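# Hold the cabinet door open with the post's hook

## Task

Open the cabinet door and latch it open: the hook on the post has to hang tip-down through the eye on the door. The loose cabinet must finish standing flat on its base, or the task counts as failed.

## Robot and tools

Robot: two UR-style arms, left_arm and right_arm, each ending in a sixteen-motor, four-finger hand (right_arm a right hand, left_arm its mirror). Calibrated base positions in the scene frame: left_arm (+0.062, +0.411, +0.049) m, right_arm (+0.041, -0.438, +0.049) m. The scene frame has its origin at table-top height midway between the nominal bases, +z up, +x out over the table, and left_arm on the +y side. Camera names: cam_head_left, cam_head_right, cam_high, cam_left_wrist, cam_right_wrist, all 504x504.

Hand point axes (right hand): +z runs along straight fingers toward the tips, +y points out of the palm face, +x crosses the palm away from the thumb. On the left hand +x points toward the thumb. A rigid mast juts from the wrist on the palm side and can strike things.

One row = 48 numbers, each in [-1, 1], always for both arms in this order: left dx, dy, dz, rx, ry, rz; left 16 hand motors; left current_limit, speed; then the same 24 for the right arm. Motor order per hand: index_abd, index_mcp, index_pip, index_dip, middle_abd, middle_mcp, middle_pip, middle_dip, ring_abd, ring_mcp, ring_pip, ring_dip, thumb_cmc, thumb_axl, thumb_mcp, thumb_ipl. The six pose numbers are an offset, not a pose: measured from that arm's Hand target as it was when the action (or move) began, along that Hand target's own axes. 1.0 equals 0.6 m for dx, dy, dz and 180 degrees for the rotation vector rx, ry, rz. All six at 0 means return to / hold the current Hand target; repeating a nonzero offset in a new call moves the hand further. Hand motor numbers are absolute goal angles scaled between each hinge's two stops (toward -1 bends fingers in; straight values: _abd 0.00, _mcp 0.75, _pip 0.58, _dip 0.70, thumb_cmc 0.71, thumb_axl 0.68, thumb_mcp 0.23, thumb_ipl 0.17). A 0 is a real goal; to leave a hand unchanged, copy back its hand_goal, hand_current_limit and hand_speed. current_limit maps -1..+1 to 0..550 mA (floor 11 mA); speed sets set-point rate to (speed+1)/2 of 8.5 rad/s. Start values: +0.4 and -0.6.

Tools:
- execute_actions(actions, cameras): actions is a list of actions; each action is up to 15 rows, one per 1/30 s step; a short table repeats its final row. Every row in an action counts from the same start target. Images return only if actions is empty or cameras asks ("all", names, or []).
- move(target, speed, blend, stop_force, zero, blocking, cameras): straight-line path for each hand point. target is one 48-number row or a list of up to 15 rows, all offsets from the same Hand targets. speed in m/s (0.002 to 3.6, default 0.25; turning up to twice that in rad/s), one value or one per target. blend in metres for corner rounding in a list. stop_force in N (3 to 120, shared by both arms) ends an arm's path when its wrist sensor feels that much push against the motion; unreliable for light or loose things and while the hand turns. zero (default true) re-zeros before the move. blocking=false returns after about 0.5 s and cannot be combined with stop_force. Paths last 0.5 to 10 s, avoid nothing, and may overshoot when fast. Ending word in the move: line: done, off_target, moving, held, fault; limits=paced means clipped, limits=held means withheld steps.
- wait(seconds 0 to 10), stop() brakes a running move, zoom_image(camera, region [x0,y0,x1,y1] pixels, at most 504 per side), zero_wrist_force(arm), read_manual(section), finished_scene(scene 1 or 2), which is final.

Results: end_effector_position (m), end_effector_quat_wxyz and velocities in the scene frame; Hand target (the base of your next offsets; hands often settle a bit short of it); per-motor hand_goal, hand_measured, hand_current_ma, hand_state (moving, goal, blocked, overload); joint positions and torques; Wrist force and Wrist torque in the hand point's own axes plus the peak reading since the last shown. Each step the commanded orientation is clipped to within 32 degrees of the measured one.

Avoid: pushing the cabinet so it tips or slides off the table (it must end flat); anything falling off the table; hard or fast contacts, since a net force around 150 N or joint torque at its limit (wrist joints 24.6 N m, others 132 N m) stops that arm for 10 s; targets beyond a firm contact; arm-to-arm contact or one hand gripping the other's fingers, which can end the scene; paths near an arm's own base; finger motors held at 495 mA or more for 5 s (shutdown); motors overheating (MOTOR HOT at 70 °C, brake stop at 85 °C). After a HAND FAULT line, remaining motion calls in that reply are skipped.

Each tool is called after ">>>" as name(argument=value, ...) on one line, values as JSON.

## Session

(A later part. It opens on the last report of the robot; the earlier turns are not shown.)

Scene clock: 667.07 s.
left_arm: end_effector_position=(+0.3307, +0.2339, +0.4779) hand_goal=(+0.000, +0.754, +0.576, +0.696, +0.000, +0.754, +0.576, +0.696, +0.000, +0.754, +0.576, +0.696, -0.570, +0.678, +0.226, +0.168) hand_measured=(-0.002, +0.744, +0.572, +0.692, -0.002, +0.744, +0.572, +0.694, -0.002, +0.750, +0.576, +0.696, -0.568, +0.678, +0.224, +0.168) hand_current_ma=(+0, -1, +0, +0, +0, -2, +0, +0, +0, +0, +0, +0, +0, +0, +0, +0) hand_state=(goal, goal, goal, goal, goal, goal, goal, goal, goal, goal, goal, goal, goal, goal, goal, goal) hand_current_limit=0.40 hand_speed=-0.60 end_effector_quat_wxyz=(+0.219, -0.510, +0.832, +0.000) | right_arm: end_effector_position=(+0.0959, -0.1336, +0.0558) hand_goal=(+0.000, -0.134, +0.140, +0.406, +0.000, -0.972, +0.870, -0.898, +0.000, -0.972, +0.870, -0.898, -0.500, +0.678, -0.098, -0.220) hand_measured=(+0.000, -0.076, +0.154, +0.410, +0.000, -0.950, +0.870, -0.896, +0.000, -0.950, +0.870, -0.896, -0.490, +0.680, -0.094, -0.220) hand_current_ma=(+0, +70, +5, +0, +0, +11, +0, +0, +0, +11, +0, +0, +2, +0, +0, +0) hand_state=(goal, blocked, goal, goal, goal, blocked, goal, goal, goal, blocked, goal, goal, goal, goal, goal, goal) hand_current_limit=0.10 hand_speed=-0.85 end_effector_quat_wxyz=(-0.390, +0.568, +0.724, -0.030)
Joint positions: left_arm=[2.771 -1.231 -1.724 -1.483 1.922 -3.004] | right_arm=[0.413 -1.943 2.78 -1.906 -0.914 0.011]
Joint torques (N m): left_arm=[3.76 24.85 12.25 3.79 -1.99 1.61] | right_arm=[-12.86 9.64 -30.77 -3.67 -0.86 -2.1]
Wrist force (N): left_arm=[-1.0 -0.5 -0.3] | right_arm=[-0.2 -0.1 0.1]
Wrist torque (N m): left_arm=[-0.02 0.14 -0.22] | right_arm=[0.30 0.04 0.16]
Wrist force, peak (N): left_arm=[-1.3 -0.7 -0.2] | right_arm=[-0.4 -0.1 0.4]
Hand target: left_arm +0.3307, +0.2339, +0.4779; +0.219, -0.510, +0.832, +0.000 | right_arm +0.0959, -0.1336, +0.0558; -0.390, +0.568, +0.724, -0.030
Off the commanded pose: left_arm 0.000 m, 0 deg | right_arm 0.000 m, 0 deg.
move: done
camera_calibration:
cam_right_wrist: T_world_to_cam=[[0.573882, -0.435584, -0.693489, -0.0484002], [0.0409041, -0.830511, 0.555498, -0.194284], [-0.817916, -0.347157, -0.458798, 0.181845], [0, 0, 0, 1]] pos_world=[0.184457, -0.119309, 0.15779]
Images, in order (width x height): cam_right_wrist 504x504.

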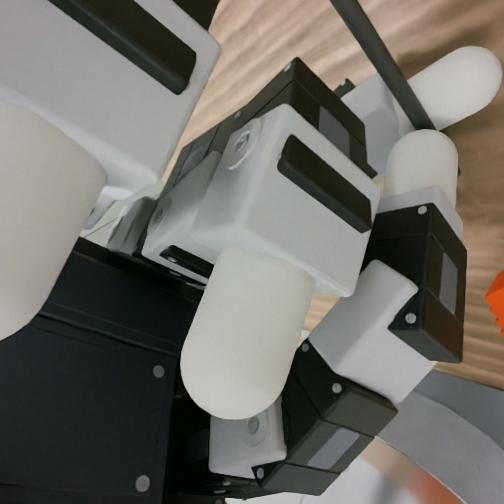

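>>> move(target=[[0,0,0,0,0,0, 0,0.754,0.576,0.696,0,0.754,0.576,0.696,0,0.754,0.576,0.696,-0.571,0.678,0.226,0.168,0.4,-0.6, 0,0,0,0,0,0, 0,-0.0685,0.139,0.406,0,-0.973,0.869,-0.899,0,-0.973,0.869,-0.899,-0.5,0.678,0.255,-0.628,0.1,-0.7],[0,0,0,0,0,0, 0,0.754,0.576,0.696,0,0.754,0.576,0.696,0,0.754,0.576,0.696,-0.571,0.678,0.226,0.168,0.4,-0.6, 0.03,0,0,0,0,0, 0,-0.0685,0.139,0.406,0,-0.973,0.869,-0.899,0,-0.973,0.869,-0.899,-0.5,0.678,0.255,-0.628,0.1,-0.7]], speed=0.05, cameras=["cam_right_wrist","cam_head_left"])

>>> zoom_image(camera="cam_right_wrist", region=[304, 0, 504, 200])

Scene clock: 697.20 s.
left_arm: end_effector_position=(+0.3307, +0.2339, +0.4779) hand_goal=(+0.000, +0.754, +0.576, +0.696, +0.000, +0.754, +0.576, +0.696, +0.000, +0.754, +0.576, +0.696, -0.570, +0.678, +0.226, +0.168) hand_measured=(-0.002, +0.744, +0.572, +0.692, -0.002, +0.744, +0.572, +0.694, -0.002, +0.750, +0.576, +0.696, -0.568, +0.678, +0.224, +0.168) hand_current_ma=(+0, -1, +0, +0, +0, -2, +0, +0, +0, +0, +0, +0, +0, +0, +0, +0) hand_state=(goal, goal, goal, goal, goal, goal, goal, goal, goal, goal, goal, goal, goal, goal, goal, goal) hand_current_limit=0.40 hand_speed=-0.60 end_effector_quat_wxyz=(+0.219, -0.510, +0.832, +0.000) | right_arm: end_effector_position=(+0.0950, -0.1184, +0.0653) hand_goal=(+0.000, -0.068, +0.140, +0.406, +0.000, -0.972, +0.870, -0.898, +0.000, -0.972, +0.870, -0.898, -0.500, +0.678, +0.256, -0.628) hand_measured=(+0.000, -0.064, +0.148, +0.410, +0.000, -0.950, +0.870, -0.896, +0.000, -0.950, +0.870, -0.896, -0.490, +0.680, +0.250, -0.626) hand_current_ma=(+0, +1, +1, +0, +0, +11, +0, +0, +0, +11, +0, +0, +2, +0, -2, +0) hand_state=(goal, goal, goal, goal, goal, blocked, goal, goal, goal, blocked, goal, goal, goal, goal, goal, goal) hand_current_limit=0.10 hand_speed=-0.70 end_effector_quat_wxyz=(-0.390, +0.568, +0.724, -0.030)
Joint positions: left_arm=[2.771 -1.231 -1.724 -1.483 1.922 -3.004] | right_arm=[0.483 -1.912 2.747 -1.953 -0.882 0.089]
Joint torques (N m): left_arm=[3.61 24.2 13.54 4.48 -1.89 1.63] | right_arm=[11.58 8.06 -31.05 -3.89 2.36 2.31]
Wrist force (N): left_arm=[-1.3 -0.6 -0.3] | right_arm=[-0.2 -0.3 -0.1]
Wrist torque (N m): left_arm=[-0.03 0.19 -0.25] | right_arm=[0.30 0.07 0.01]
Wrist force, peak (N): left_arm=[-1.6 -0.6 -0.2] | right_arm=[-0.4 -0.3 0.5]
Hand target: left_arm +0.3307, +0.2339, +0.4779; +0.219, -0.510, +0.832, +0.000 | right_arm +0.0950, -0.1184, +0.0653; -0.390, +0.568, +0.724, -0.030
Off the commanded pose: left_arm 0.000 m, 0 deg | right_arm 0.000 m, 0 deg.
move: done
camera_calibration:
cam_right_wrist: T_world_to_cam=[[0.573826, -0.435608, -0.69352, -0.0346615], [0.0409492, -0.830492, 0.555523, -0.186912], [-0.817953, -0.347173, -0.45872, 0.190736], [0, 0, 0, 1]] pos_world=[0.183557, -0.104109, 0.16729]
Images, in order (width x height): cam_head_left 504x504, cam_right_wrist 504x504.

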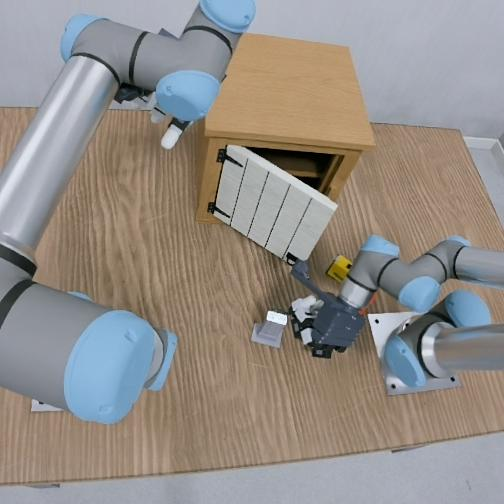

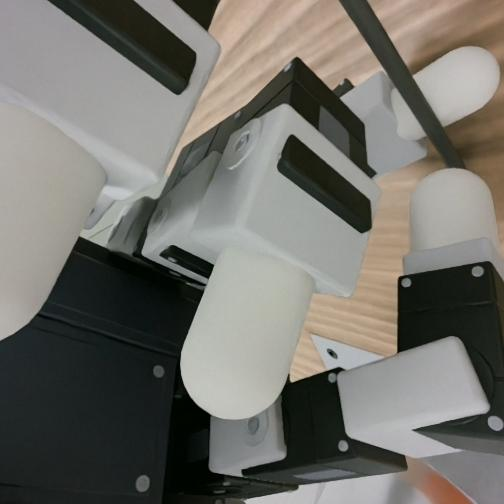

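Scaled by 2.520.

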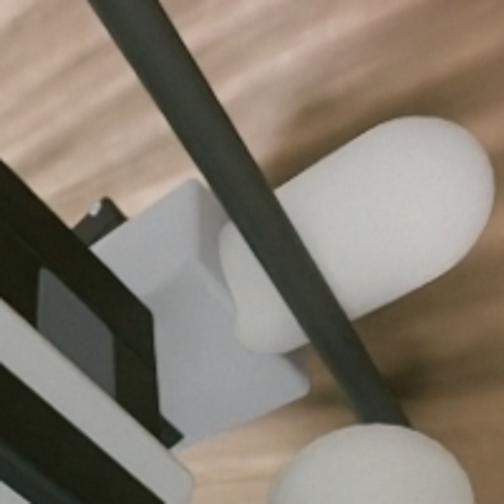

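>>> move(target=[[0,0,0,0,0,0, 0,0.754,0.576,0.696,0,0.754,0.576,0.696,0,0.754,0.576,0.696,-0.571,0.678,0.226,0.168,0.4,-0.6, 0,0,0,0,0,0, 0,-0.0685,0.139,0.406,0,-0.973,0.869,-0.899,0,-0.973,0.869,-0.899,-0.5,0.678,-0.099,-0.2205,0.1,-0.85],[0,0,0,0,0,0, 0,0.754,0.576,0.696,0,0.754,0.576,0.696,0,0.754,0.576,0.696,-0.571,0.678,0.226,0.168,0.4,-0.6, 0,0,0.0,0,0,0, 0,-0.18,0.139,0.406,0,-0.973,0.869,-0.899,0,-0.973,0.869,-0.899,-0.5,0.678,-0.099,-0.2205,0.1,-0.85]], speed=0.05, cameras=["cam_right_wrist"])

>>> zoom_image(camera="cam_right_wrist", region=[304, 0, 504, 200])

Scene clock: 709.20 s.
left_arm: end_effector_position=(+0.3307, +0.2339, +0.4779) hand_goal=(+0.000, +0.754, +0.576, +0.696, +0.000, +0.754, +0.576, +0.696, +0.000, +0.754, +0.576, +0.696, -0.570, +0.678, +0.226, +0.168) hand_measured=(-0.002, +0.744, +0.572, +0.692, -0.002, +0.744, +0.572, +0.694, -0.002, +0.750, +0.576, +0.696, -0.568, +0.678, +0.224, +0.168) hand_current_ma=(+0, -1, +0, +0, +0, -2, +0, +0, +0, +0, +0, +0, +0, +0, +0, +0) hand_state=(goal, goal, goal, goal, goal, goal, goal, goal, goal, goal, goal, goal, goal, goal, goal, goal) hand_current_limit=0.40 hand_speed=-0.60 end_effector_quat_wxyz=(+0.219, -0.510, +0.832, +0.000) | right_arm: end_effector_position=(+0.0950, -0.1184, +0.0653) hand_goal=(+0.000, -0.180, +0.140, +0.406, +0.000, -0.972, +0.870, -0.898, +0.000, -0.972, +0.870, -0.898, -0.500, +0.678, -0.098, -0.220) hand_measured=(+0.002, -0.096, +0.164, +0.414, +0.000, -0.950, +0.870, -0.896, +0.000, -0.950, +0.870, -0.896, -0.490, +0.680, -0.094, -0.222) hand_current_ma=(+0, +137, +12, +2, +0, +11, +0, +0, +0, +11, +0, +0, +2, +0, +1, +0) hand_state=(goal, blocked, blocked, goal, goal, blocked, goal, goal, goal, blocked, goal, goal, goal, goal, goal, goal) hand_current_limit=0.10 hand_speed=-0.85 end_effector_quat_wxyz=(-0.390, +0.568, +0.724, -0.030)
Joint positions: left_arm=[2.771 -1.231 -1.724 -1.483 1.922 -3.004] | right_arm=[0.483 -1.912 2.747 -1.953 -0.882 0.09]
Joint torques (N m): left_arm=[4.02 24.6 12.55 4.57 -1.58 1.6] | right_arm=[11.31 7.7 -31.39 -3.73 2.45 2.27]
Wrist force (N): left_arm=[-1.2 -0.7 -0.2] | right_arm=[-0.3 -0.2 0.0]
Wrist torque (N m): left_arm=[-0.05 0.18 -0.24] | right_arm=[0.31 0.06 0.02]
Wrist force, peak (N): left_arm=[-1.5 -0.4 -0.3] | right_arm=[-0.2 -0.7 -0.1]
Hand target: left_arm +0.3307, +0.2339, +0.4779; +0.219, -0.510, +0.832, +0.000 | right_arm +0.0950, -0.1184, +0.0653; -0.390, +0.568, +0.724, -0.030
Off the commanded pose: left_arm 0.000 m, 0 deg | right_arm 0.000 m, 0 deg.
move: done
camera_calibration:
cam_right_wrist: T_world_to_cam=[[0.573882, -0.435584, -0.693489, -0.0346747], [0.0409041, -0.830511, 0.555498, -0.186901], [-0.817916, -0.347157, -0.458798, 0.190744], [0, 0, 0, 1]] pos_world=[0.183557, -0.104109, 0.16729]
Images, in order (width x height): cam_right_wrist 504x504.

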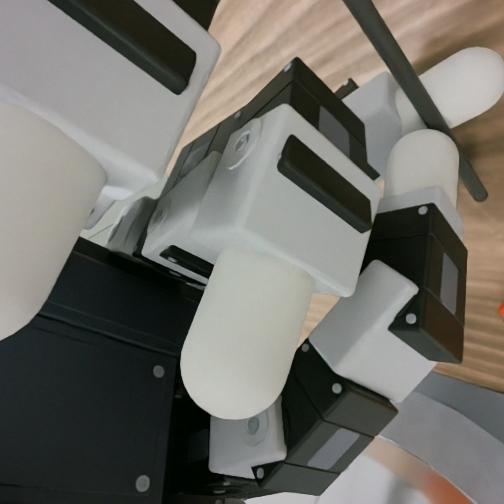

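Scaled by 2.520.

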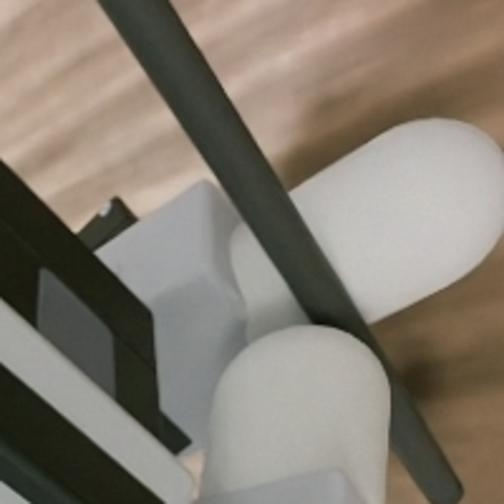

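>>> move(target=[[0.136,-0.107,-0.106,0,0.148,0.344, 0,0.754,0.576,0.696,0,0.754,0.576,0.696,0,0.754,0.576,0.696,-0.571,0.678,0.226,0.168,0.4,-0.6, 0,0,0,0,0,0, 0,-0.18,0.139,0.406,0,-0.973,0.869,-0.899,0,-0.973,0.869,-0.899,-0.5,0.678,-0.099,-0.2205,0.1,-0.85],[0.492,-0.262,-0.174,0,0.148,0.344, 0,0.754,0.576,0.696,0,0.754,0.576,0.696,0,0.754,0.576,0.696,-0.571,0.678,0.226,0.168,0.4,-0.6, 0,0,0.0,0,0,0, 0,-0.18,0.139,0.406,0,-0.973,0.869,-0.899,0,-0.973,0.869,-0.899,-0.5,0.678,-0.099,-0.2205,0.1,-0.85]], speed=0.2, cameras=["all"])

Scene clock: 767.87 s.
left_arm: end_effector_position=(+0.3130, -0.1154, +0.4995) hand_goal=(+0.000, +0.754, +0.576, +0.696, +0.000, +0.754, +0.576, +0.696, +0.000, +0.754, +0.576, +0.696, -0.570, +0.678, +0.226, +0.168) hand_measured=(-0.002, +0.750, +0.572, +0.694, -0.002, +0.750, +0.572, +0.694, -0.002, +0.750, +0.576, +0.696, -0.568, +0.678, +0.224, +0.168) hand_current_ma=(+0, +0, +0, +0, +0, +0, +0, +0, +0, +0, +0, +0, +0, +0, +0, +0) hand_state=(goal, goal, goal, goal, goal, goal, goal, goal, goal, goal, goal, goal, goal, goal, goal, goal) hand_current_limit=0.40 hand_speed=-0.60 end_effector_quat_wxyz=(+0.000, -0.001, +1.000, +0.000) | right_arm: end_effector_position=(+0.0950, -0.1184, +0.0653) hand_goal=(+0.000, -0.180, +0.140, +0.406, +0.000, -0.972, +0.870, -0.898, +0.000, -0.972, +0.870, -0.898, -0.500, +0.678, -0.098, -0.220) hand_measured=(+0.002, -0.096, +0.164, +0.414, +0.000, -0.950, +0.870, -0.896, +0.000, -0.950, +0.870, -0.896, -0.490, +0.680, -0.094, -0.222) hand_current_ma=(+0, +137, +12, +2, +0, +11, +0, +0, +0, +11, +0, +0, +2, +0, +1, +0) hand_state=(goal, blocked, blocked, goal, goal, blocked, goal, goal, goal, blocked, goal, goal, goal, goal, goal, goal) hand_current_limit=0.10 hand_speed=-0.85 end_effector_quat_wxyz=(-0.390, +0.568, +0.724, -0.030)
Joint positions: left_arm=[2.202 -2.032 -0.754 -1.927 1.571 -2.522] | right_arm=[0.483 -1.912 2.747 -1.953 -0.882 0.09]
Joint torques (N m): left_arm=[-6.18 29.77 34.55 0.21 2.59 -1.99] | right_arm=[9.32 6.61 -29 -1.71 2.14 2.14]
Wrist force (N): left_arm=[-1.6 0.0 -0.7] | right_arm=[-0.2 -0.3 0.1]
Wrist torque (N m): left_arm=[0.08 0.26 -0.12] | right_arm=[0.29 0.05 0.02]
Wrist force, peak (N): left_arm=[-1.4 -1.5 -0.3] | right_arm=[-0.6 -0.4 0.2]
Hand target: left_arm +0.3130, -0.1154, +0.4995; +0.000, -0.001, +1.000, +0.000 | right_arm +0.0950, -0.1184, +0.0653; -0.390, +0.568, +0.724, -0.030
Off the commanded pose: left_arm 0.000 m, 0 deg | right_arm 0.000 m, 0 deg.
move: done
camera_calibration:
cam_left_wrist: T_world_to_cam=[[0.764708, -0.644375, -0.00113699, -0.344617], [-0.430449, -0.512144, 0.743251, -0.348005], [-0.479515, -0.567881, -0.669012, 0.543691], [0, 0, 0, 1]] pos_world=[0.374441, -0.0915398, 0.621999]
cam_right_wrist: T_world_to_cam=[[0.573882, -0.435584, -0.693489, -0.0346747], [0.0409041, -0.830511, 0.555498, -0.186901], [-0.817916, -0.347157, -0.458798, 0.190744], [0, 0, 0, 1]] pos_world=[0.183557, -0.104109, 0.16729]

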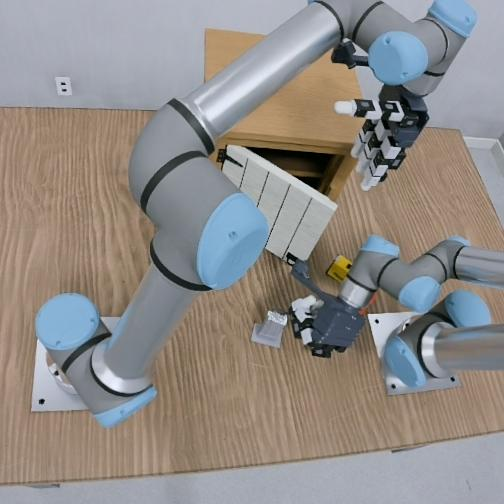

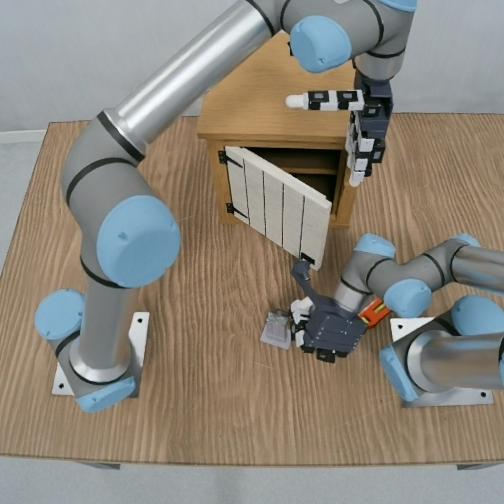

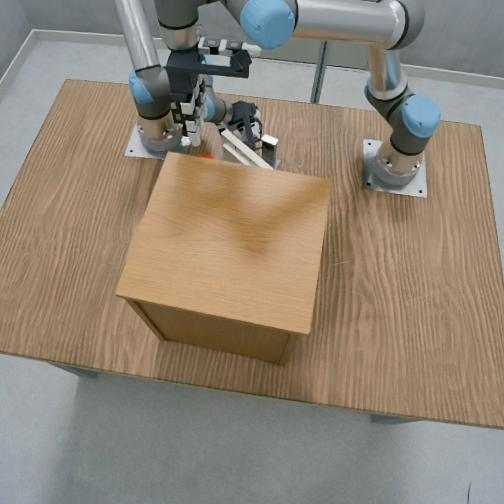

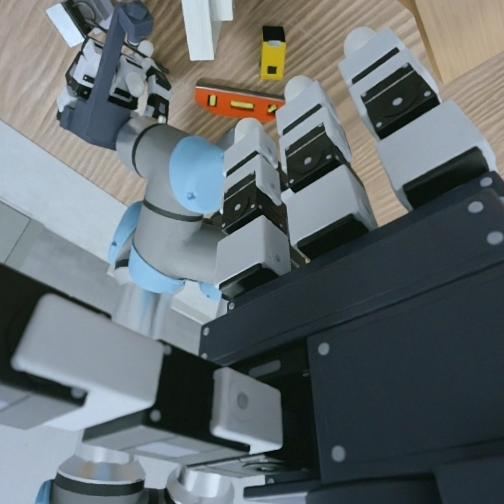

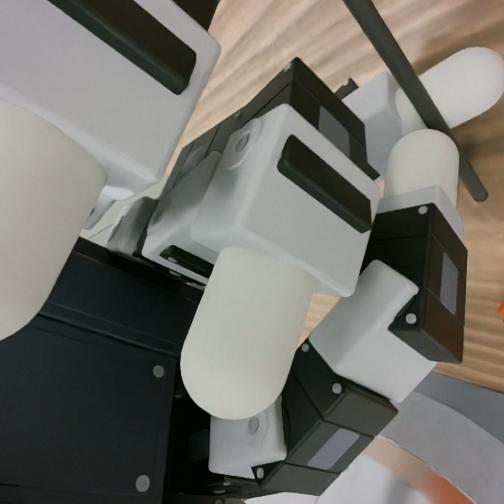

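>>> move(target=[0,0,0.183,0,0,0, 0,0.754,0.576,0.696,0,0.754,0.576,0.696,0,0.754,0.576,0.696,-0.571,0.678,0.226,0.168,0.4,-0.6, 0,0,0,0,0,0, 0,-0.18,0.139,0.406,0,-0.973,0.869,-0.899,0,-0.973,0.869,-0.899,-0.5,0.678,-0.099,-0.2205,0.1,-0.85], speed=0.15, cameras=["all"])

>>> zoom_image(camera="cam_left_wrist", region=[100, 0, 300, 200])

Scene clock: 775.53 s.
left_arm: end_effector_position=(+0.3130, -0.1153, +0.3897) hand_goal=(+0.000, +0.754, +0.576, +0.696, +0.000, +0.754, +0.576, +0.696, +0.000, +0.754, +0.576, +0.696, -0.570, +0.678, +0.226, +0.168) hand_measured=(-0.002, +0.750, +0.572, +0.694, -0.002, +0.750, +0.572, +0.694, -0.002, +0.750, +0.576, +0.696, -0.568, +0.678, +0.224, +0.168) hand_current_ma=(+0, +0, +0, +0, +0, +0, +0, +0, +0, +0, +0, +0, +0, +0, +0, +0) hand_state=(goal, goal, goal, goal, goal, goal, goal, goal, goal, goal, goal, goal, goal, goal, goal, goal) hand_current_limit=0.40 hand_speed=-0.60 end_effector_quat_wxyz=(+0.000, -0.001, +1.000, +0.000) | right_arm: end_effector_position=(+0.0950, -0.1184, +0.0653) hand_goal=(+0.000, -0.180, +0.140, +0.406, +0.000, -0.972, +0.870, -0.898, +0.000, -0.972, +0.870, -0.898, -0.500, +0.678, -0.098, -0.220) hand_measured=(+0.002, -0.096, +0.164, +0.414, +0.000, -0.950, +0.870, -0.896, +0.000, -0.950, +0.870, -0.896, -0.490, +0.680, -0.094, -0.222) hand_current_ma=(+0, +137, +12, +2, +0, +11, +0, +0, +0, +11, +0, +0, +2, +0, +1, +0) hand_state=(goal, blocked, blocked, goal, goal, blocked, goal, goal, goal, blocked, goal, goal, goal, goal, goal, goal) hand_current_limit=0.10 hand_speed=-0.85 end_effector_quat_wxyz=(-0.390, +0.568, +0.724, -0.030)
Joint positions: left_arm=[2.202 -1.969 -1.132 -1.611 1.571 -2.522] | right_arm=[0.483 -1.912 2.747 -1.953 -0.882 0.09]
Joint torques (N m): left_arm=[4.97 58.76 11.5 4.38 -2.03 1.91] | right_arm=[8.33 5.92 -28.14 -1.32 2.04 1.96]
Wrist force (N): left_arm=[-1.2 -0.5 -0.6] | right_arm=[-0.1 -0.1 -0.1]
Wrist torque (N m): left_arm=[0.00 0.20 -0.12] | right_arm=[0.33 0.04 0.03]
Wrist force, peak (N): left_arm=[-1.6 -0.4 -1.6] | right_arm=[-0.7 -0.1 0.3]
Hand target: left_arm +0.3130, -0.1153, +0.3897; +0.000, -0.001, +1.000, +0.000 | right_arm +0.0950, -0.1184, +0.0653; -0.390, +0.568, +0.724, -0.030
Off the commanded pose: left_arm 0.000 m, 0 deg | right_arm 0.000 m, 0 deg.
move: done
camera_calibration:
cam_left_wrist: T_world_to_cam=[[0.764677, -0.644413, -0.00117957, -0.344712], [-0.430474, -0.512172, 0.743217, -0.266446], [-0.479542, -0.567813, -0.669049, 0.470336], [0, 0, 0, 1]] pos_world=[0.374441, -0.0915398, 0.512299]
cam_right_wrist: T_world_to_cam=[[0.573882, -0.435584, -0.693489, -0.0346747], [0.0409041, -0.830511, 0.555498, -0.186901], [-0.817916, -0.347157, -0.458798, 0.190744], [0, 0, 0, 1]] pos_world=[0.183557, -0.104109, 0.16729]

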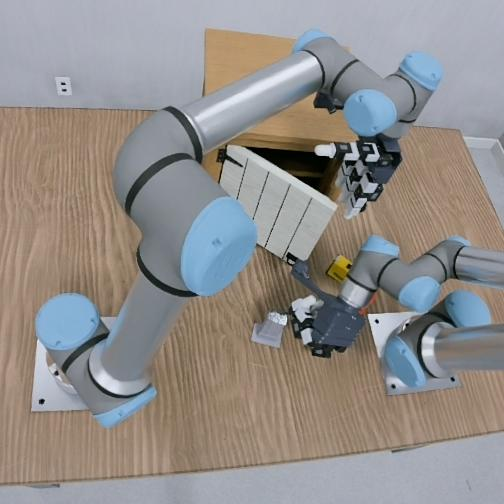

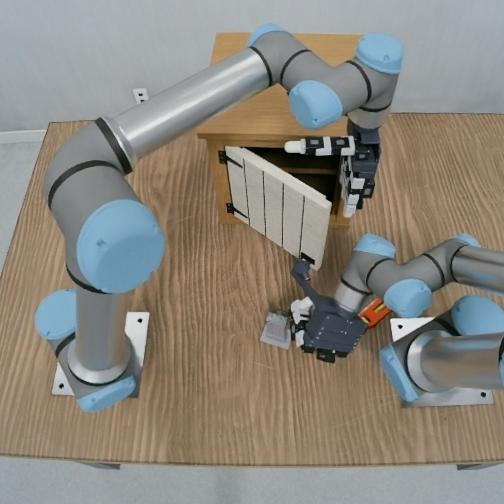

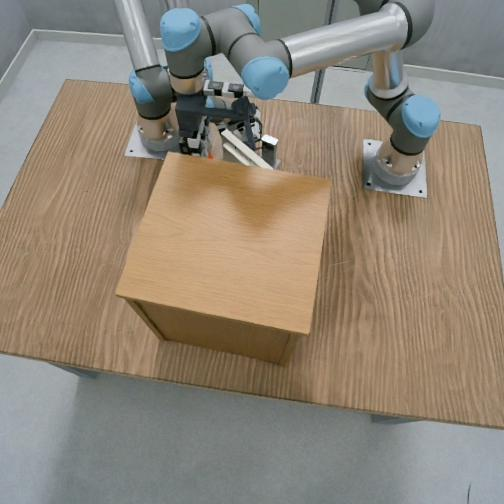

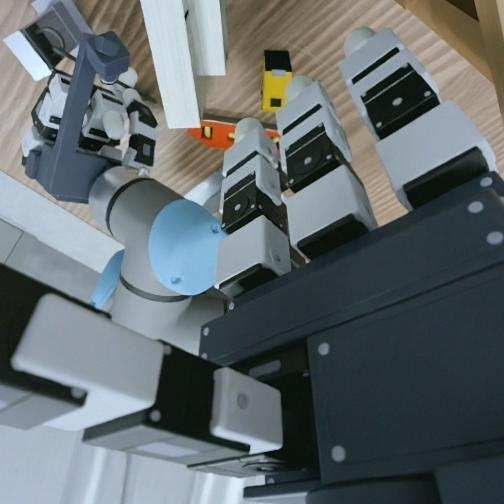

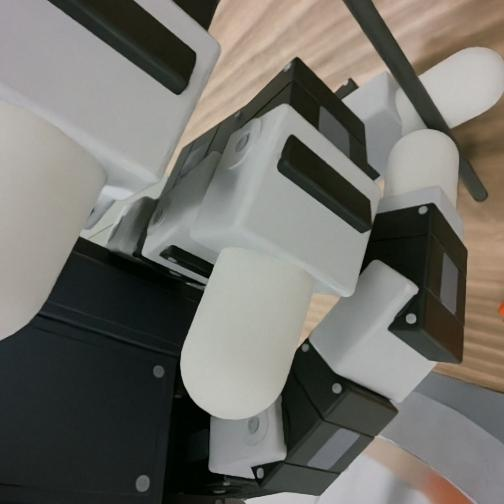

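Scaled by 2.520.

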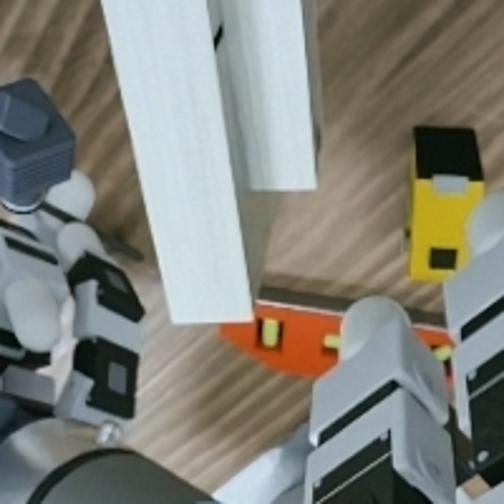

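>>> move(target=[0.06,0.0505,0,0,0,0, 0,0.754,0.576,0.696,0,0.754,0.576,0.696,0,0.754,0.576,0.696,-0.571,0.678,0.226,0.168,0.4,-0.6, 0,0,0,0,0,0, 0,-0.18,0.139,0.406,0,-0.973,0.869,-0.899,0,-0.973,0.869,-0.899,-0.5,0.678,-0.099,-0.2205,0.1,-0.85], speed=0.06, cameras=["cam_left_wrist","cam_head_right","cam_head_left"])

>>> zoom_image(camera="cam_left_wrist", region=[100, 0, 300, 200])

>>> zoom_image(camera="cam_head_left", region=[250, 230, 350, 330])

Scene clock: 781.93 s.
left_arm: end_effector_position=(+0.2770, -0.0851, +0.3897) hand_goal=(+0.000, +0.754, +0.576, +0.696, +0.000, +0.754, +0.576, +0.696, +0.000, +0.754, +0.576, +0.696, -0.570, +0.678, +0.226, +0.168) hand_measured=(-0.002, +0.750, +0.572, +0.694, -0.002, +0.750, +0.572, +0.694, -0.002, +0.750, +0.576, +0.696, -0.568, +0.678, +0.224, +0.168) hand_current_ma=(+0, +0, +0, +0, +0, +0, +0, +0, +0, +0, +0, +0, +0, +0, +0, +0) hand_state=(goal, goal, goal, goal, goal, goal, goal, goal, goal, goal, goal, goal, goal, goal, goal, goal) hand_current_limit=0.40 hand_speed=-0.60 end_effector_quat_wxyz=(+0.000, -0.001, +1.000, +0.000) | right_arm: end_effector_position=(+0.0950, -0.1184, +0.0653) hand_goal=(+0.000, -0.180, +0.140, +0.406, +0.000, -0.972, +0.870, -0.898, +0.000, -0.972, +0.870, -0.898, -0.500, +0.678, -0.098, -0.220) hand_measured=(+0.002, -0.096, +0.164, +0.414, +0.000, -0.950, +0.870, -0.896, +0.000, -0.950, +0.870, -0.896, -0.490, +0.680, -0.094, -0.222) hand_current_ma=(+0, +137, +12, +2, +0, +11, +0, +0, +0, +11, +0, +0, +2, +0, +1, +0) hand_state=(goal, blocked, blocked, goal, goal, blocked, goal, goal, goal, blocked, goal, goal, goal, goal, goal, goal) hand_current_limit=0.10 hand_speed=-0.85 end_effector_quat_wxyz=(-0.390, +0.568, +0.724, -0.030)
Joint positions: left_arm=[2.183 -1.861 -1.28 -1.572 1.571 -2.541] | right_arm=[0.483 -1.912 2.747 -1.953 -0.882 0.09]
Joint torques (N m): left_arm=[-5.83 53.81 11.46 4.4 -1.55 -1.92] | right_arm=[7.92 5.77 -27.01 -1.27 1.98 1.8]
Wrist force (N): left_arm=[-1.4 -0.3 -0.3] | right_arm=[-0.2 -0.1 -0.1]
Wrist torque (N m): left_arm=[0.00 0.22 -0.14] | right_arm=[0.34 0.05 0.03]
Wrist force, peak (N): left_arm=[-1.9 -0.8 -0.4] | right_arm=[-0.6 -0.5 -0.1]
Hand target: left_arm +0.2769, -0.0851, +0.3897; +0.000, -0.001, +1.000, +0.000 | right_arm +0.0950, -0.1184, +0.0653; -0.390, +0.568, +0.724, -0.030
Off the commanded pose: left_arm 0.000 m, 0 deg | right_arm 0.000 m, 0 deg.
move: done
camera_calibration:
cam_left_wrist: T_world_to_cam=[[0.764708, -0.644375, -0.00113699, -0.297752], [-0.430449, -0.512144, 0.743251, -0.266425], [-0.479515, -0.567881, -0.669012, 0.470121], [0, 0, 0, 1]] pos_world=[0.338441, -0.0613398, 0.512199]
Images, in order (width x height): cam_head_left 504x504, cam_head_right 504x504, cam_left_wrist 504x504.

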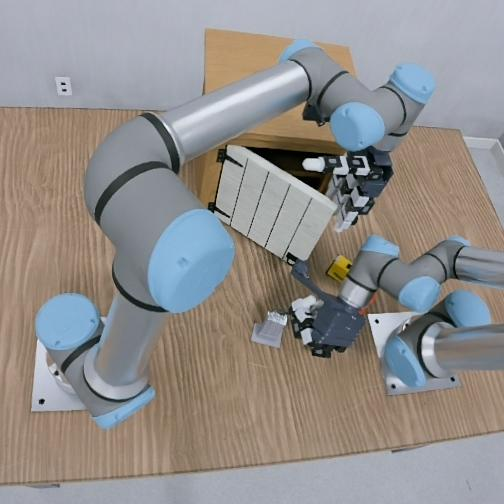

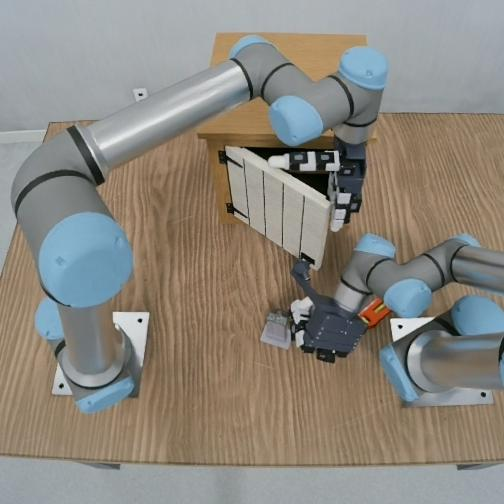

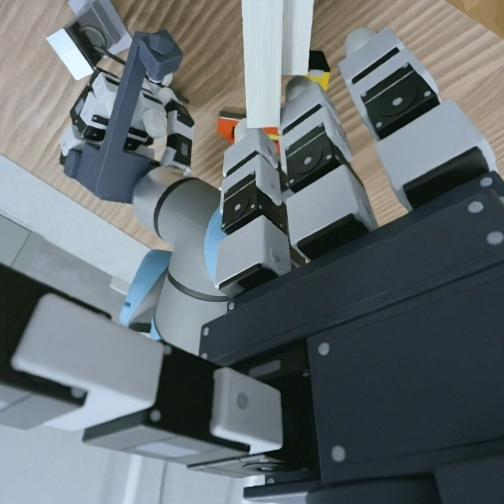

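Scaled by 2.520.

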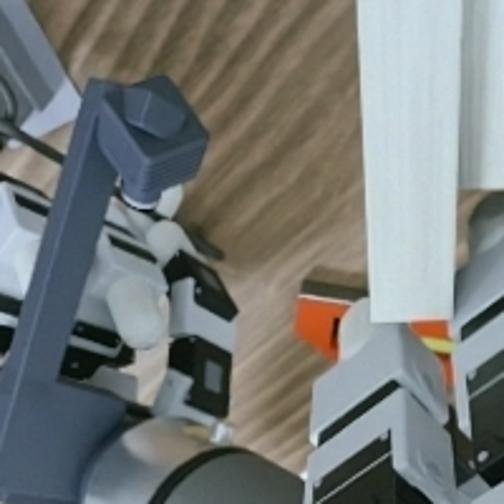

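Scaled by 5.040.

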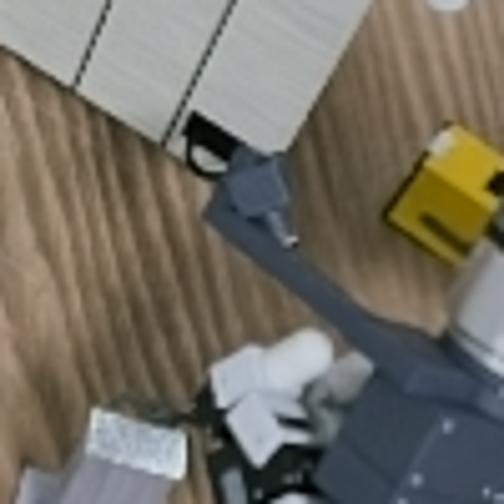

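>>> move(target=[0.035,0.03,0,0,0,0, 0,0.754,0.576,0.696,0,0.754,0.576,0.696,0,0.754,0.576,0.696,-0.571,0.678,0.226,0.168,0.4,-0.6, 0,0,0,0,0,0, 0,-0.18,0.139,0.406,0,-0.973,0.869,-0.899,0,-0.973,0.869,-0.899,-0.5,0.678,-0.099,-0.2205,0.1,-0.85], speed=0.04, cameras=["cam_left_wrist","cam_head_left"])

>>> zoom_image(camera="cam_left_wrist", region=[150, 0, 350, 200])

>>> zoom_image(camera="cam_head_left", region=[250, 230, 350, 330])

Scene clock: 789.87 s.
left_arm: end_effector_position=(+0.2560, -0.0672, +0.3897) hand_goal=(+0.000, +0.754, +0.576, +0.696, +0.000, +0.754, +0.576, +0.696, +0.000, +0.754, +0.576, +0.696, -0.570, +0.678, +0.226, +0.168) hand_measured=(-0.002, +0.750, +0.572, +0.694, -0.002, +0.756, +0.576, +0.694, -0.002, +0.750, +0.576, +0.696, -0.568, +0.678, +0.224, +0.168) hand_current_ma=(+0, +0, +0, +0, +0, +0, +0, +0, +0, +0, +0, +0, +0, +0, +0, +0) hand_state=(goal, goal, goal, goal, goal, goal, goal, goal, goal, goal, goal, goal, goal, goal, goal, goal) hand_current_limit=0.40 hand_speed=-0.60 end_effector_quat_wxyz=(+0.000, -0.001, +1.000, +0.000) | right_arm: end_effector_position=(+0.0950, -0.1184, +0.0653) hand_goal=(+0.000, -0.180, +0.140, +0.406, +0.000, -0.972, +0.870, -0.898, +0.000, -0.972, +0.870, -0.898, -0.500, +0.678, -0.098, -0.220) hand_measured=(+0.002, -0.096, +0.164, +0.414, +0.000, -0.950, +0.870, -0.896, +0.000, -0.950, +0.870, -0.896, -0.490, +0.680, -0.094, -0.222) hand_current_ma=(+0, +137, +12, +2, +0, +11, +0, +0, +0, +11, +0, +0, +2, +0, +1, +0) hand_state=(goal, blocked, blocked, goal, goal, blocked, goal, goal, goal, blocked, goal, goal, goal, goal, goal, goal) hand_current_limit=0.10 hand_speed=-0.85 end_effector_quat_wxyz=(-0.390, +0.568, +0.724, -0.030)
Joint positions: left_arm=[2.171 -1.8 -1.358 -1.555 1.571 -2.553] | right_arm=[0.483 -1.912 2.747 -1.953 -0.882 0.09]
Joint torques (N m): left_arm=[-5.29 49.2 11.18 4.61 -2.12 -1.84] | right_arm=[6.62 3.9 -26.42 -1.44 1.81 1.69]
Wrist force (N): left_arm=[-1.5 -0.7 -0.3] | right_arm=[-0.3 -0.5 -0.1]
Wrist torque (N m): left_arm=[-0.03 0.23 -0.13] | right_arm=[0.29 0.06 0.00]
Wrist force, peak (N): left_arm=[-1.8 -1.2 -0.4] | right_arm=[-0.6 0.0 0.3]
Hand target: left_arm +0.2559, -0.0671, +0.3897; +0.000, -0.001, +1.000, +0.000 | right_arm +0.0950, -0.1184, +0.0653; -0.390, +0.568, +0.724, -0.030
Off the commanded pose: left_arm 0.000 m, 0 deg | right_arm 0.000 m, 0 deg.
move: done
camera_calibration:
cam_left_wrist: T_world_to_cam=[[0.764708, -0.644375, -0.00113699, -0.270095], [-0.430449, -0.512144, 0.743251, -0.266246], [-0.479515, -0.567881, -0.669012, 0.470273], [0, 0, 0, 1]] pos_world=[0.317441, -0.0433398, 0.512199]
Images, in order (width x height): cam_head_left 504x504, cam_left_wrist 504x504.

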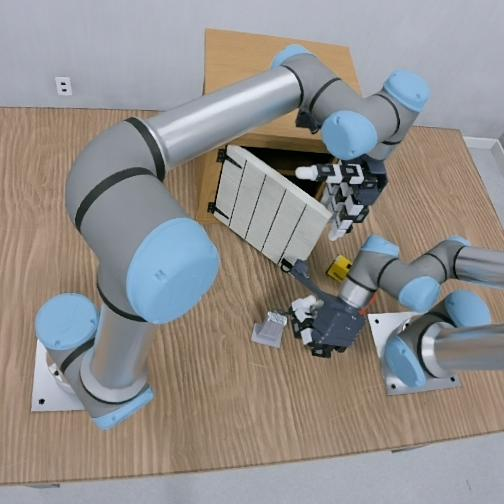

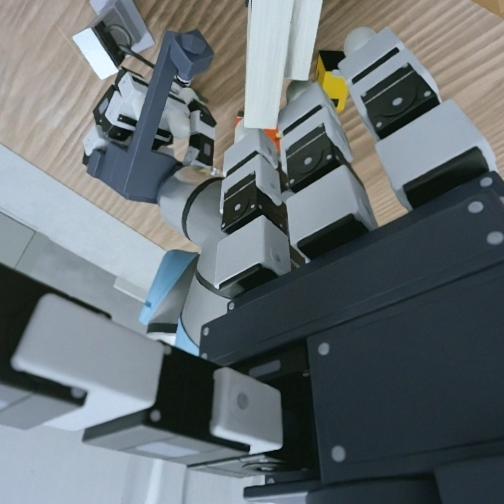

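Scaled by 2.520.

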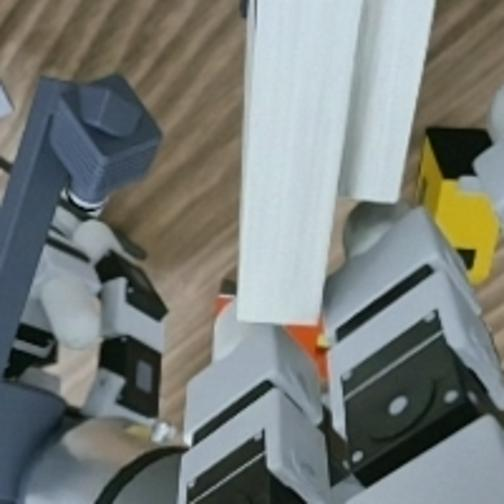

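Scaled by 5.040.

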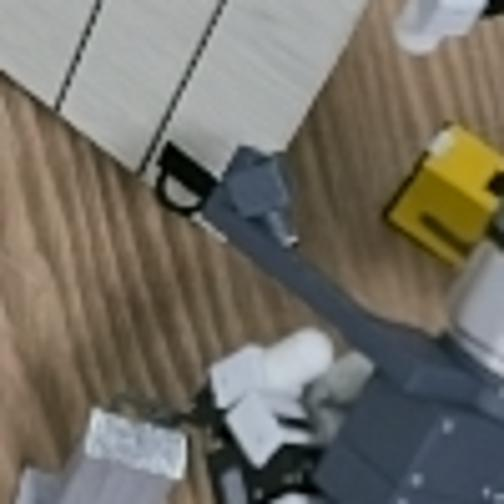

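>>> move(target=[[-0.02,-0.02,-0.2,0,0,0, 0,0.754,0.576,0.696,0,0.754,0.576,0.696,0,0.754,0.576,0.696,-0.571,0.678,0.226,0.168,0.4,-0.6, 0,0,0,0,0,0, 0,-0.18,0.139,0.406,0,-0.973,0.869,-0.899,0,-0.973,0.869,-0.899,-0.5,0.678,-0.099,-0.2205,0.1,-0.85],[-0.25,0.6,-0.2,0,0,0, 0,0.754,0.576,0.696,0,0.754,0.576,0.696,0,0.754,0.576,0.696,-0.571,0.678,0.226,0.168,0.4,-0.6, 0,0,0,0,0,0, 0,-0.18,0.139,0.406,0,-0.973,0.869,-0.899,0,-0.973,0.869,-0.899,-0.5,0.678,-0.099,-0.2205,0.1,-0.85]], speed=[0.1, 0.3], cameras=["all"])

>>> zoom_image(camera="cam_head_left", region=[250, 230, 350, 330])

Scene clock: 808.00 s.
left_arm: end_effector_position=(+0.4054, +0.2930, +0.5099) hand_goal=(+0.000, +0.754, +0.576, +0.696, +0.000, +0.754, +0.576, +0.696, +0.000, +0.754, +0.576, +0.696, -0.570, +0.678, +0.226, +0.168) hand_measured=(-0.002, +0.752, +0.574, +0.694, -0.002, +0.754, +0.576, +0.694, -0.002, +0.752, +0.576, +0.696, -0.568, +0.678, +0.224, +0.168) hand_current_ma=(+0, +0, +0, +0, +0, +0, +0, +0, +0, +0, +0, +0, +0, +0, +0, +0) hand_state=(goal, goal, goal, goal, goal, goal, goal, goal, goal, goal, goal, goal, goal, goal, goal, goal) hand_current_limit=0.40 hand_speed=-0.60 end_effector_quat_wxyz=(+0.000, -0.001, +1.000, +0.000) | right_arm: end_effector_position=(+0.0950, -0.1184, +0.0653) hand_goal=(+0.000, -0.180, +0.140, +0.406, +0.000, -0.972, +0.870, -0.898, +0.000, -0.972, +0.870, -0.898, -0.500, +0.678, -0.098, -0.220) hand_measured=(+0.002, -0.096, +0.164, +0.414, +0.000, -0.950, +0.870, -0.896, +0.000, -0.950, +0.870, -0.896, -0.490, +0.680, -0.094, -0.222) hand_current_ma=(+0, +137, +12, +2, +0, +11, +0, +0, +0, +11, +0, +0, +2, +0, +1, +0) hand_state=(goal, blocked, blocked, goal, goal, blocked, goal, goal, goal, blocked, goal, goal, goal, goal, goal, goal) hand_current_limit=0.10 hand_speed=-0.85 end_effector_quat_wxyz=(-0.390, +0.568, +0.724, -0.030)
Joint positions: left_arm=[2.97 -1.383 -1.474 -1.855 1.571 -1.755] | right_arm=[0.483 -1.912 2.747 -1.953 -0.882 0.09]
Joint torques (N m): left_arm=[5.42 30.52 12.52 0.56 -2.31 1.6] | right_arm=[5.16 3.06 -24.91 -1.51 1.68 1.37]
Wrist force (N): left_arm=[-1.5 -0.8 -0.7] | right_arm=[-0.4 -0.2 0.1]
Wrist torque (N m): left_arm=[-0.01 0.25 -0.21] | right_arm=[0.31 0.07 0.01]
Wrist force, peak (N): left_arm=[-0.9 -2.1 -0.4] | right_arm=[-0.4 0.0 0.7]
Hand target: left_arm +0.4054, +0.2930, +0.5099; +0.000, -0.001, +1.000, +0.000 | right_arm +0.0950, -0.1184, +0.0653; -0.390, +0.568, +0.724, -0.030
Off the commanded pose: left_arm 0.000 m, 0 deg | right_arm 0.000 m, 0 deg.
move: done
camera_calibration:
cam_left_wrist: T_world_to_cam=[[0.764708, -0.644375, -0.00113699, -0.152166], [-0.430449, -0.512144, 0.743251, -0.106853], [-0.479515, -0.567881, -0.669012, 0.826821], [0, 0, 0, 1]] pos_world=[0.466841, 0.31676, 0.632399]
cam_right_wrist: T_world_to_cam=[[0.573882, -0.435584, -0.693489, -0.0346747], [0.0409041, -0.830511, 0.555498, -0.186901], [-0.817916, -0.347157, -0.458798, 0.190744], [0, 0, 0, 1]] pos_world=[0.183557, -0.104109, 0.16729]

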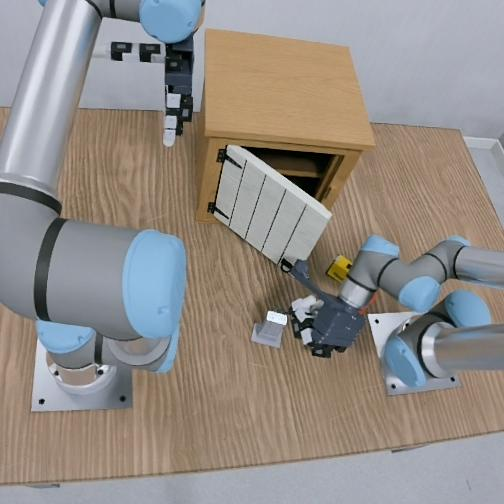

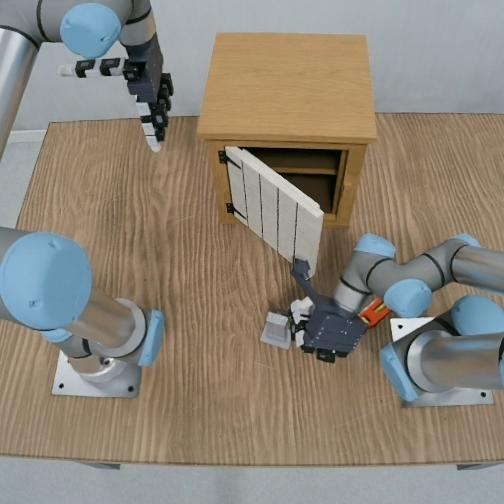

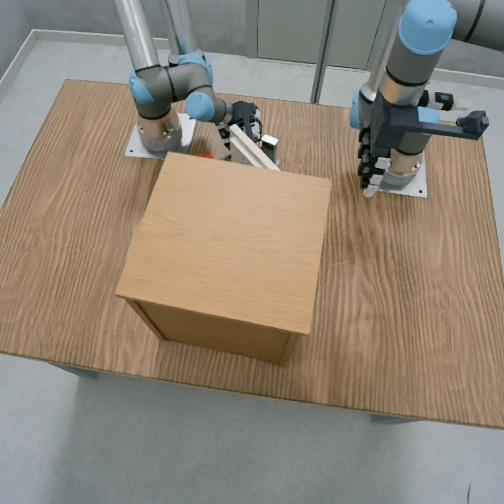

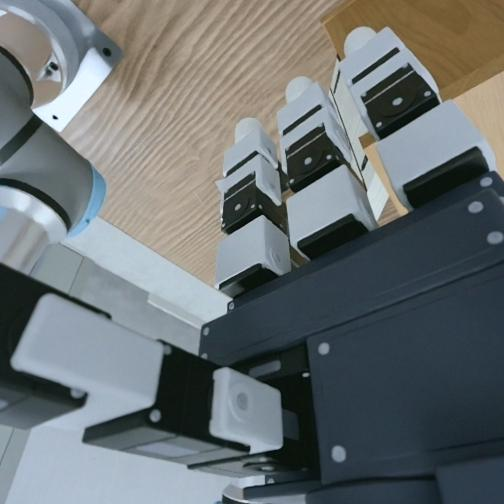

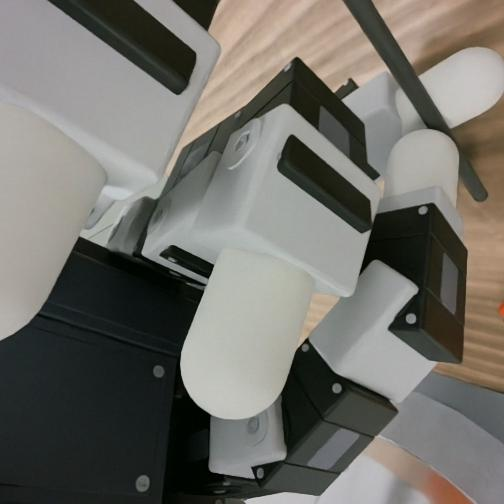

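Scaled by 5.040.

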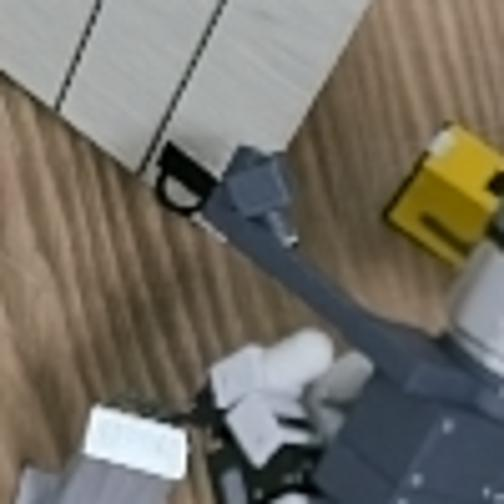

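>>> move(target=[0,0,0,0,0,0, 0,0.754,0.576,0.696,0,0.754,0.576,0.696,0,0.754,0.576,0.696,-0.571,0.678,0.226,0.168,0.4,-0.6, 0.0203,-0.025,-0.0388,-0.0018,-0.1302,0.0954, 0,-0.18,0.139,0.406,0,-0.973,0.869,-0.899,0,-0.973,0.869,-0.899,-0.5,0.678,-0.099,-0.2205,0.1,-0.85], speed=0.05, cameras=["cam_right_wrist","cam_head_left","cam_head_right"])

>>> zoom_image(camera="cam_head_left", region=[250, 260, 350, 360])

>>> zoom_image(camera="cam_right_wrist", region=[304, 0, 504, 200])

Scene clock: 861.90 s.
left_arm: end_effector_position=(+0.4054, +0.2930, +0.5099) hand_goal=(+0.000, +0.754, +0.576, +0.696, +0.000, +0.754, +0.576, +0.696, +0.000, +0.754, +0.576, +0.696, -0.570, +0.678, +0.226, +0.168) hand_measured=(-0.002, +0.752, +0.574, +0.694, -0.002, +0.754, +0.576, +0.694, -0.002, +0.752, +0.576, +0.696, -0.568, +0.678, +0.224, +0.168) hand_current_ma=(+0, +0, +0, +0, +0, +0, +0, +0, +0, +0, +0, +0, +0, +0, +0, +0) hand_state=(goal, goal, goal, goal, goal, goal, goal, goal, goal, goal, goal, goal, goal, goal, goal, goal) hand_current_limit=0.40 hand_speed=-0.60 end_effector_quat_wxyz=(+0.000, -0.001, +1.000, +0.000) | right_arm: end_effector_position=(+0.0964, -0.1226, +0.0952) hand_goal=(+0.000, -0.180, +0.140, +0.406, +0.000, -0.972, +0.870, -0.898, +0.000, -0.972, +0.870, -0.898, -0.500, +0.678, -0.098, -0.220) hand_measured=(+0.000, -0.098, +0.166, +0.416, +0.000, -0.950, +0.870, -0.896, +0.000, -0.950, +0.870, -0.896, -0.490, +0.680, -0.094, -0.222) hand_current_ma=(+0, +132, +13, +2, +0, +11, +0, +0, +0, +11, +0, +0, +2, +0, +1, +0) hand_state=(goal, blocked, blocked, goal, goal, blocked, goal, goal, goal, blocked, goal, goal, goal, goal, goal, goal) hand_current_limit=0.10 hand_speed=-0.85 end_effector_quat_wxyz=(-0.225, +0.653, +0.695, -0.200)
Joint positions: left_arm=[2.97 -1.383 -1.474 -1.855 1.571 -1.754] | right_arm=[0.827 -1.722 2.439 -1.861 -1.119 0.675]
Joint torques (N m): left_arm=[4.54 29.24 27.04 0.26 -2.2 1.87] | right_arm=[11.2 -2.38 -34.39 0.25 -1.35 2.67]
Wrist force (N): left_arm=[-1.3 -1.0 -0.5] | right_arm=[0.0 -0.7 0.3]
Wrist torque (N m): left_arm=[-0.06 0.23 -0.19] | right_arm=[0.29 -0.17 -0.10]
Wrist force, peak (N): left_arm=[-1.6 -1.0 -0.5] | right_arm=[-0.3 -1.0 0.5]
Hand target: left_arm +0.4054, +0.2930, +0.5099; +0.000, -0.001, +1.000, +0.000 | right_arm +0.0964, -0.1226, +0.0952; -0.225, +0.653, +0.695, -0.200
Off the commanded pose: left_arm 0.000 m, 0 deg | right_arm 0.000 m, 0 deg.
move: done
camera_calibration:
cam_right_wrist: T_world_to_cam=[[0.582665, -0.719631, -0.377667, -0.0823036], [0.0116405, -0.457262, 0.889256, -0.190309], [-0.812629, -0.522534, -0.258054, 0.162876], [0, 0, 0, 1]] pos_world=[0.182528, -0.0611412, 0.180181]
Images, in order (width x height): cam_head_left 504x504, cam_head_right 504x504, cam_right_wrist 504x504.

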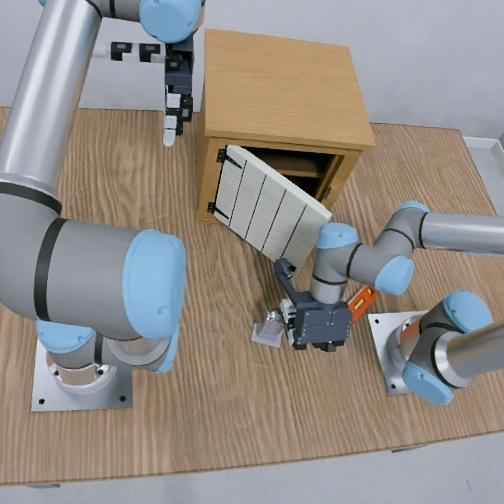

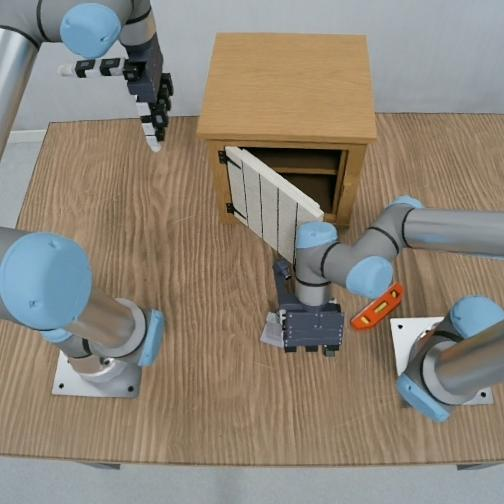

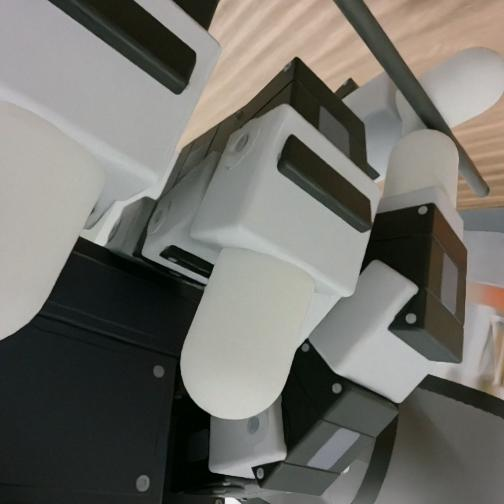

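Scaled by 5.040.

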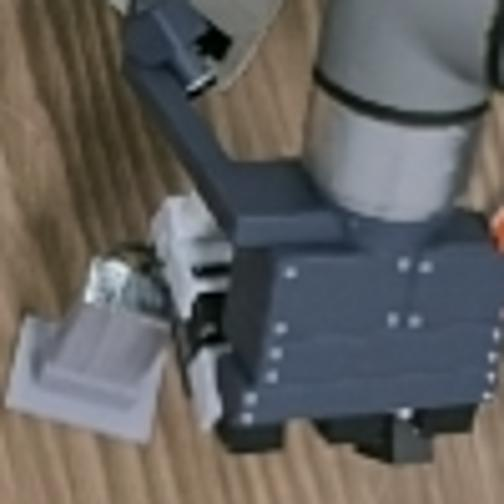

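Scaled by 2.520.

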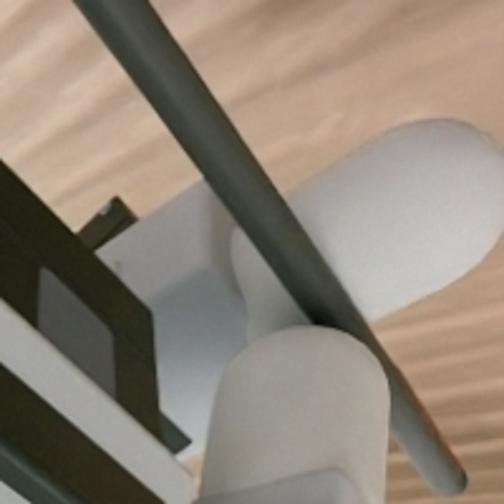

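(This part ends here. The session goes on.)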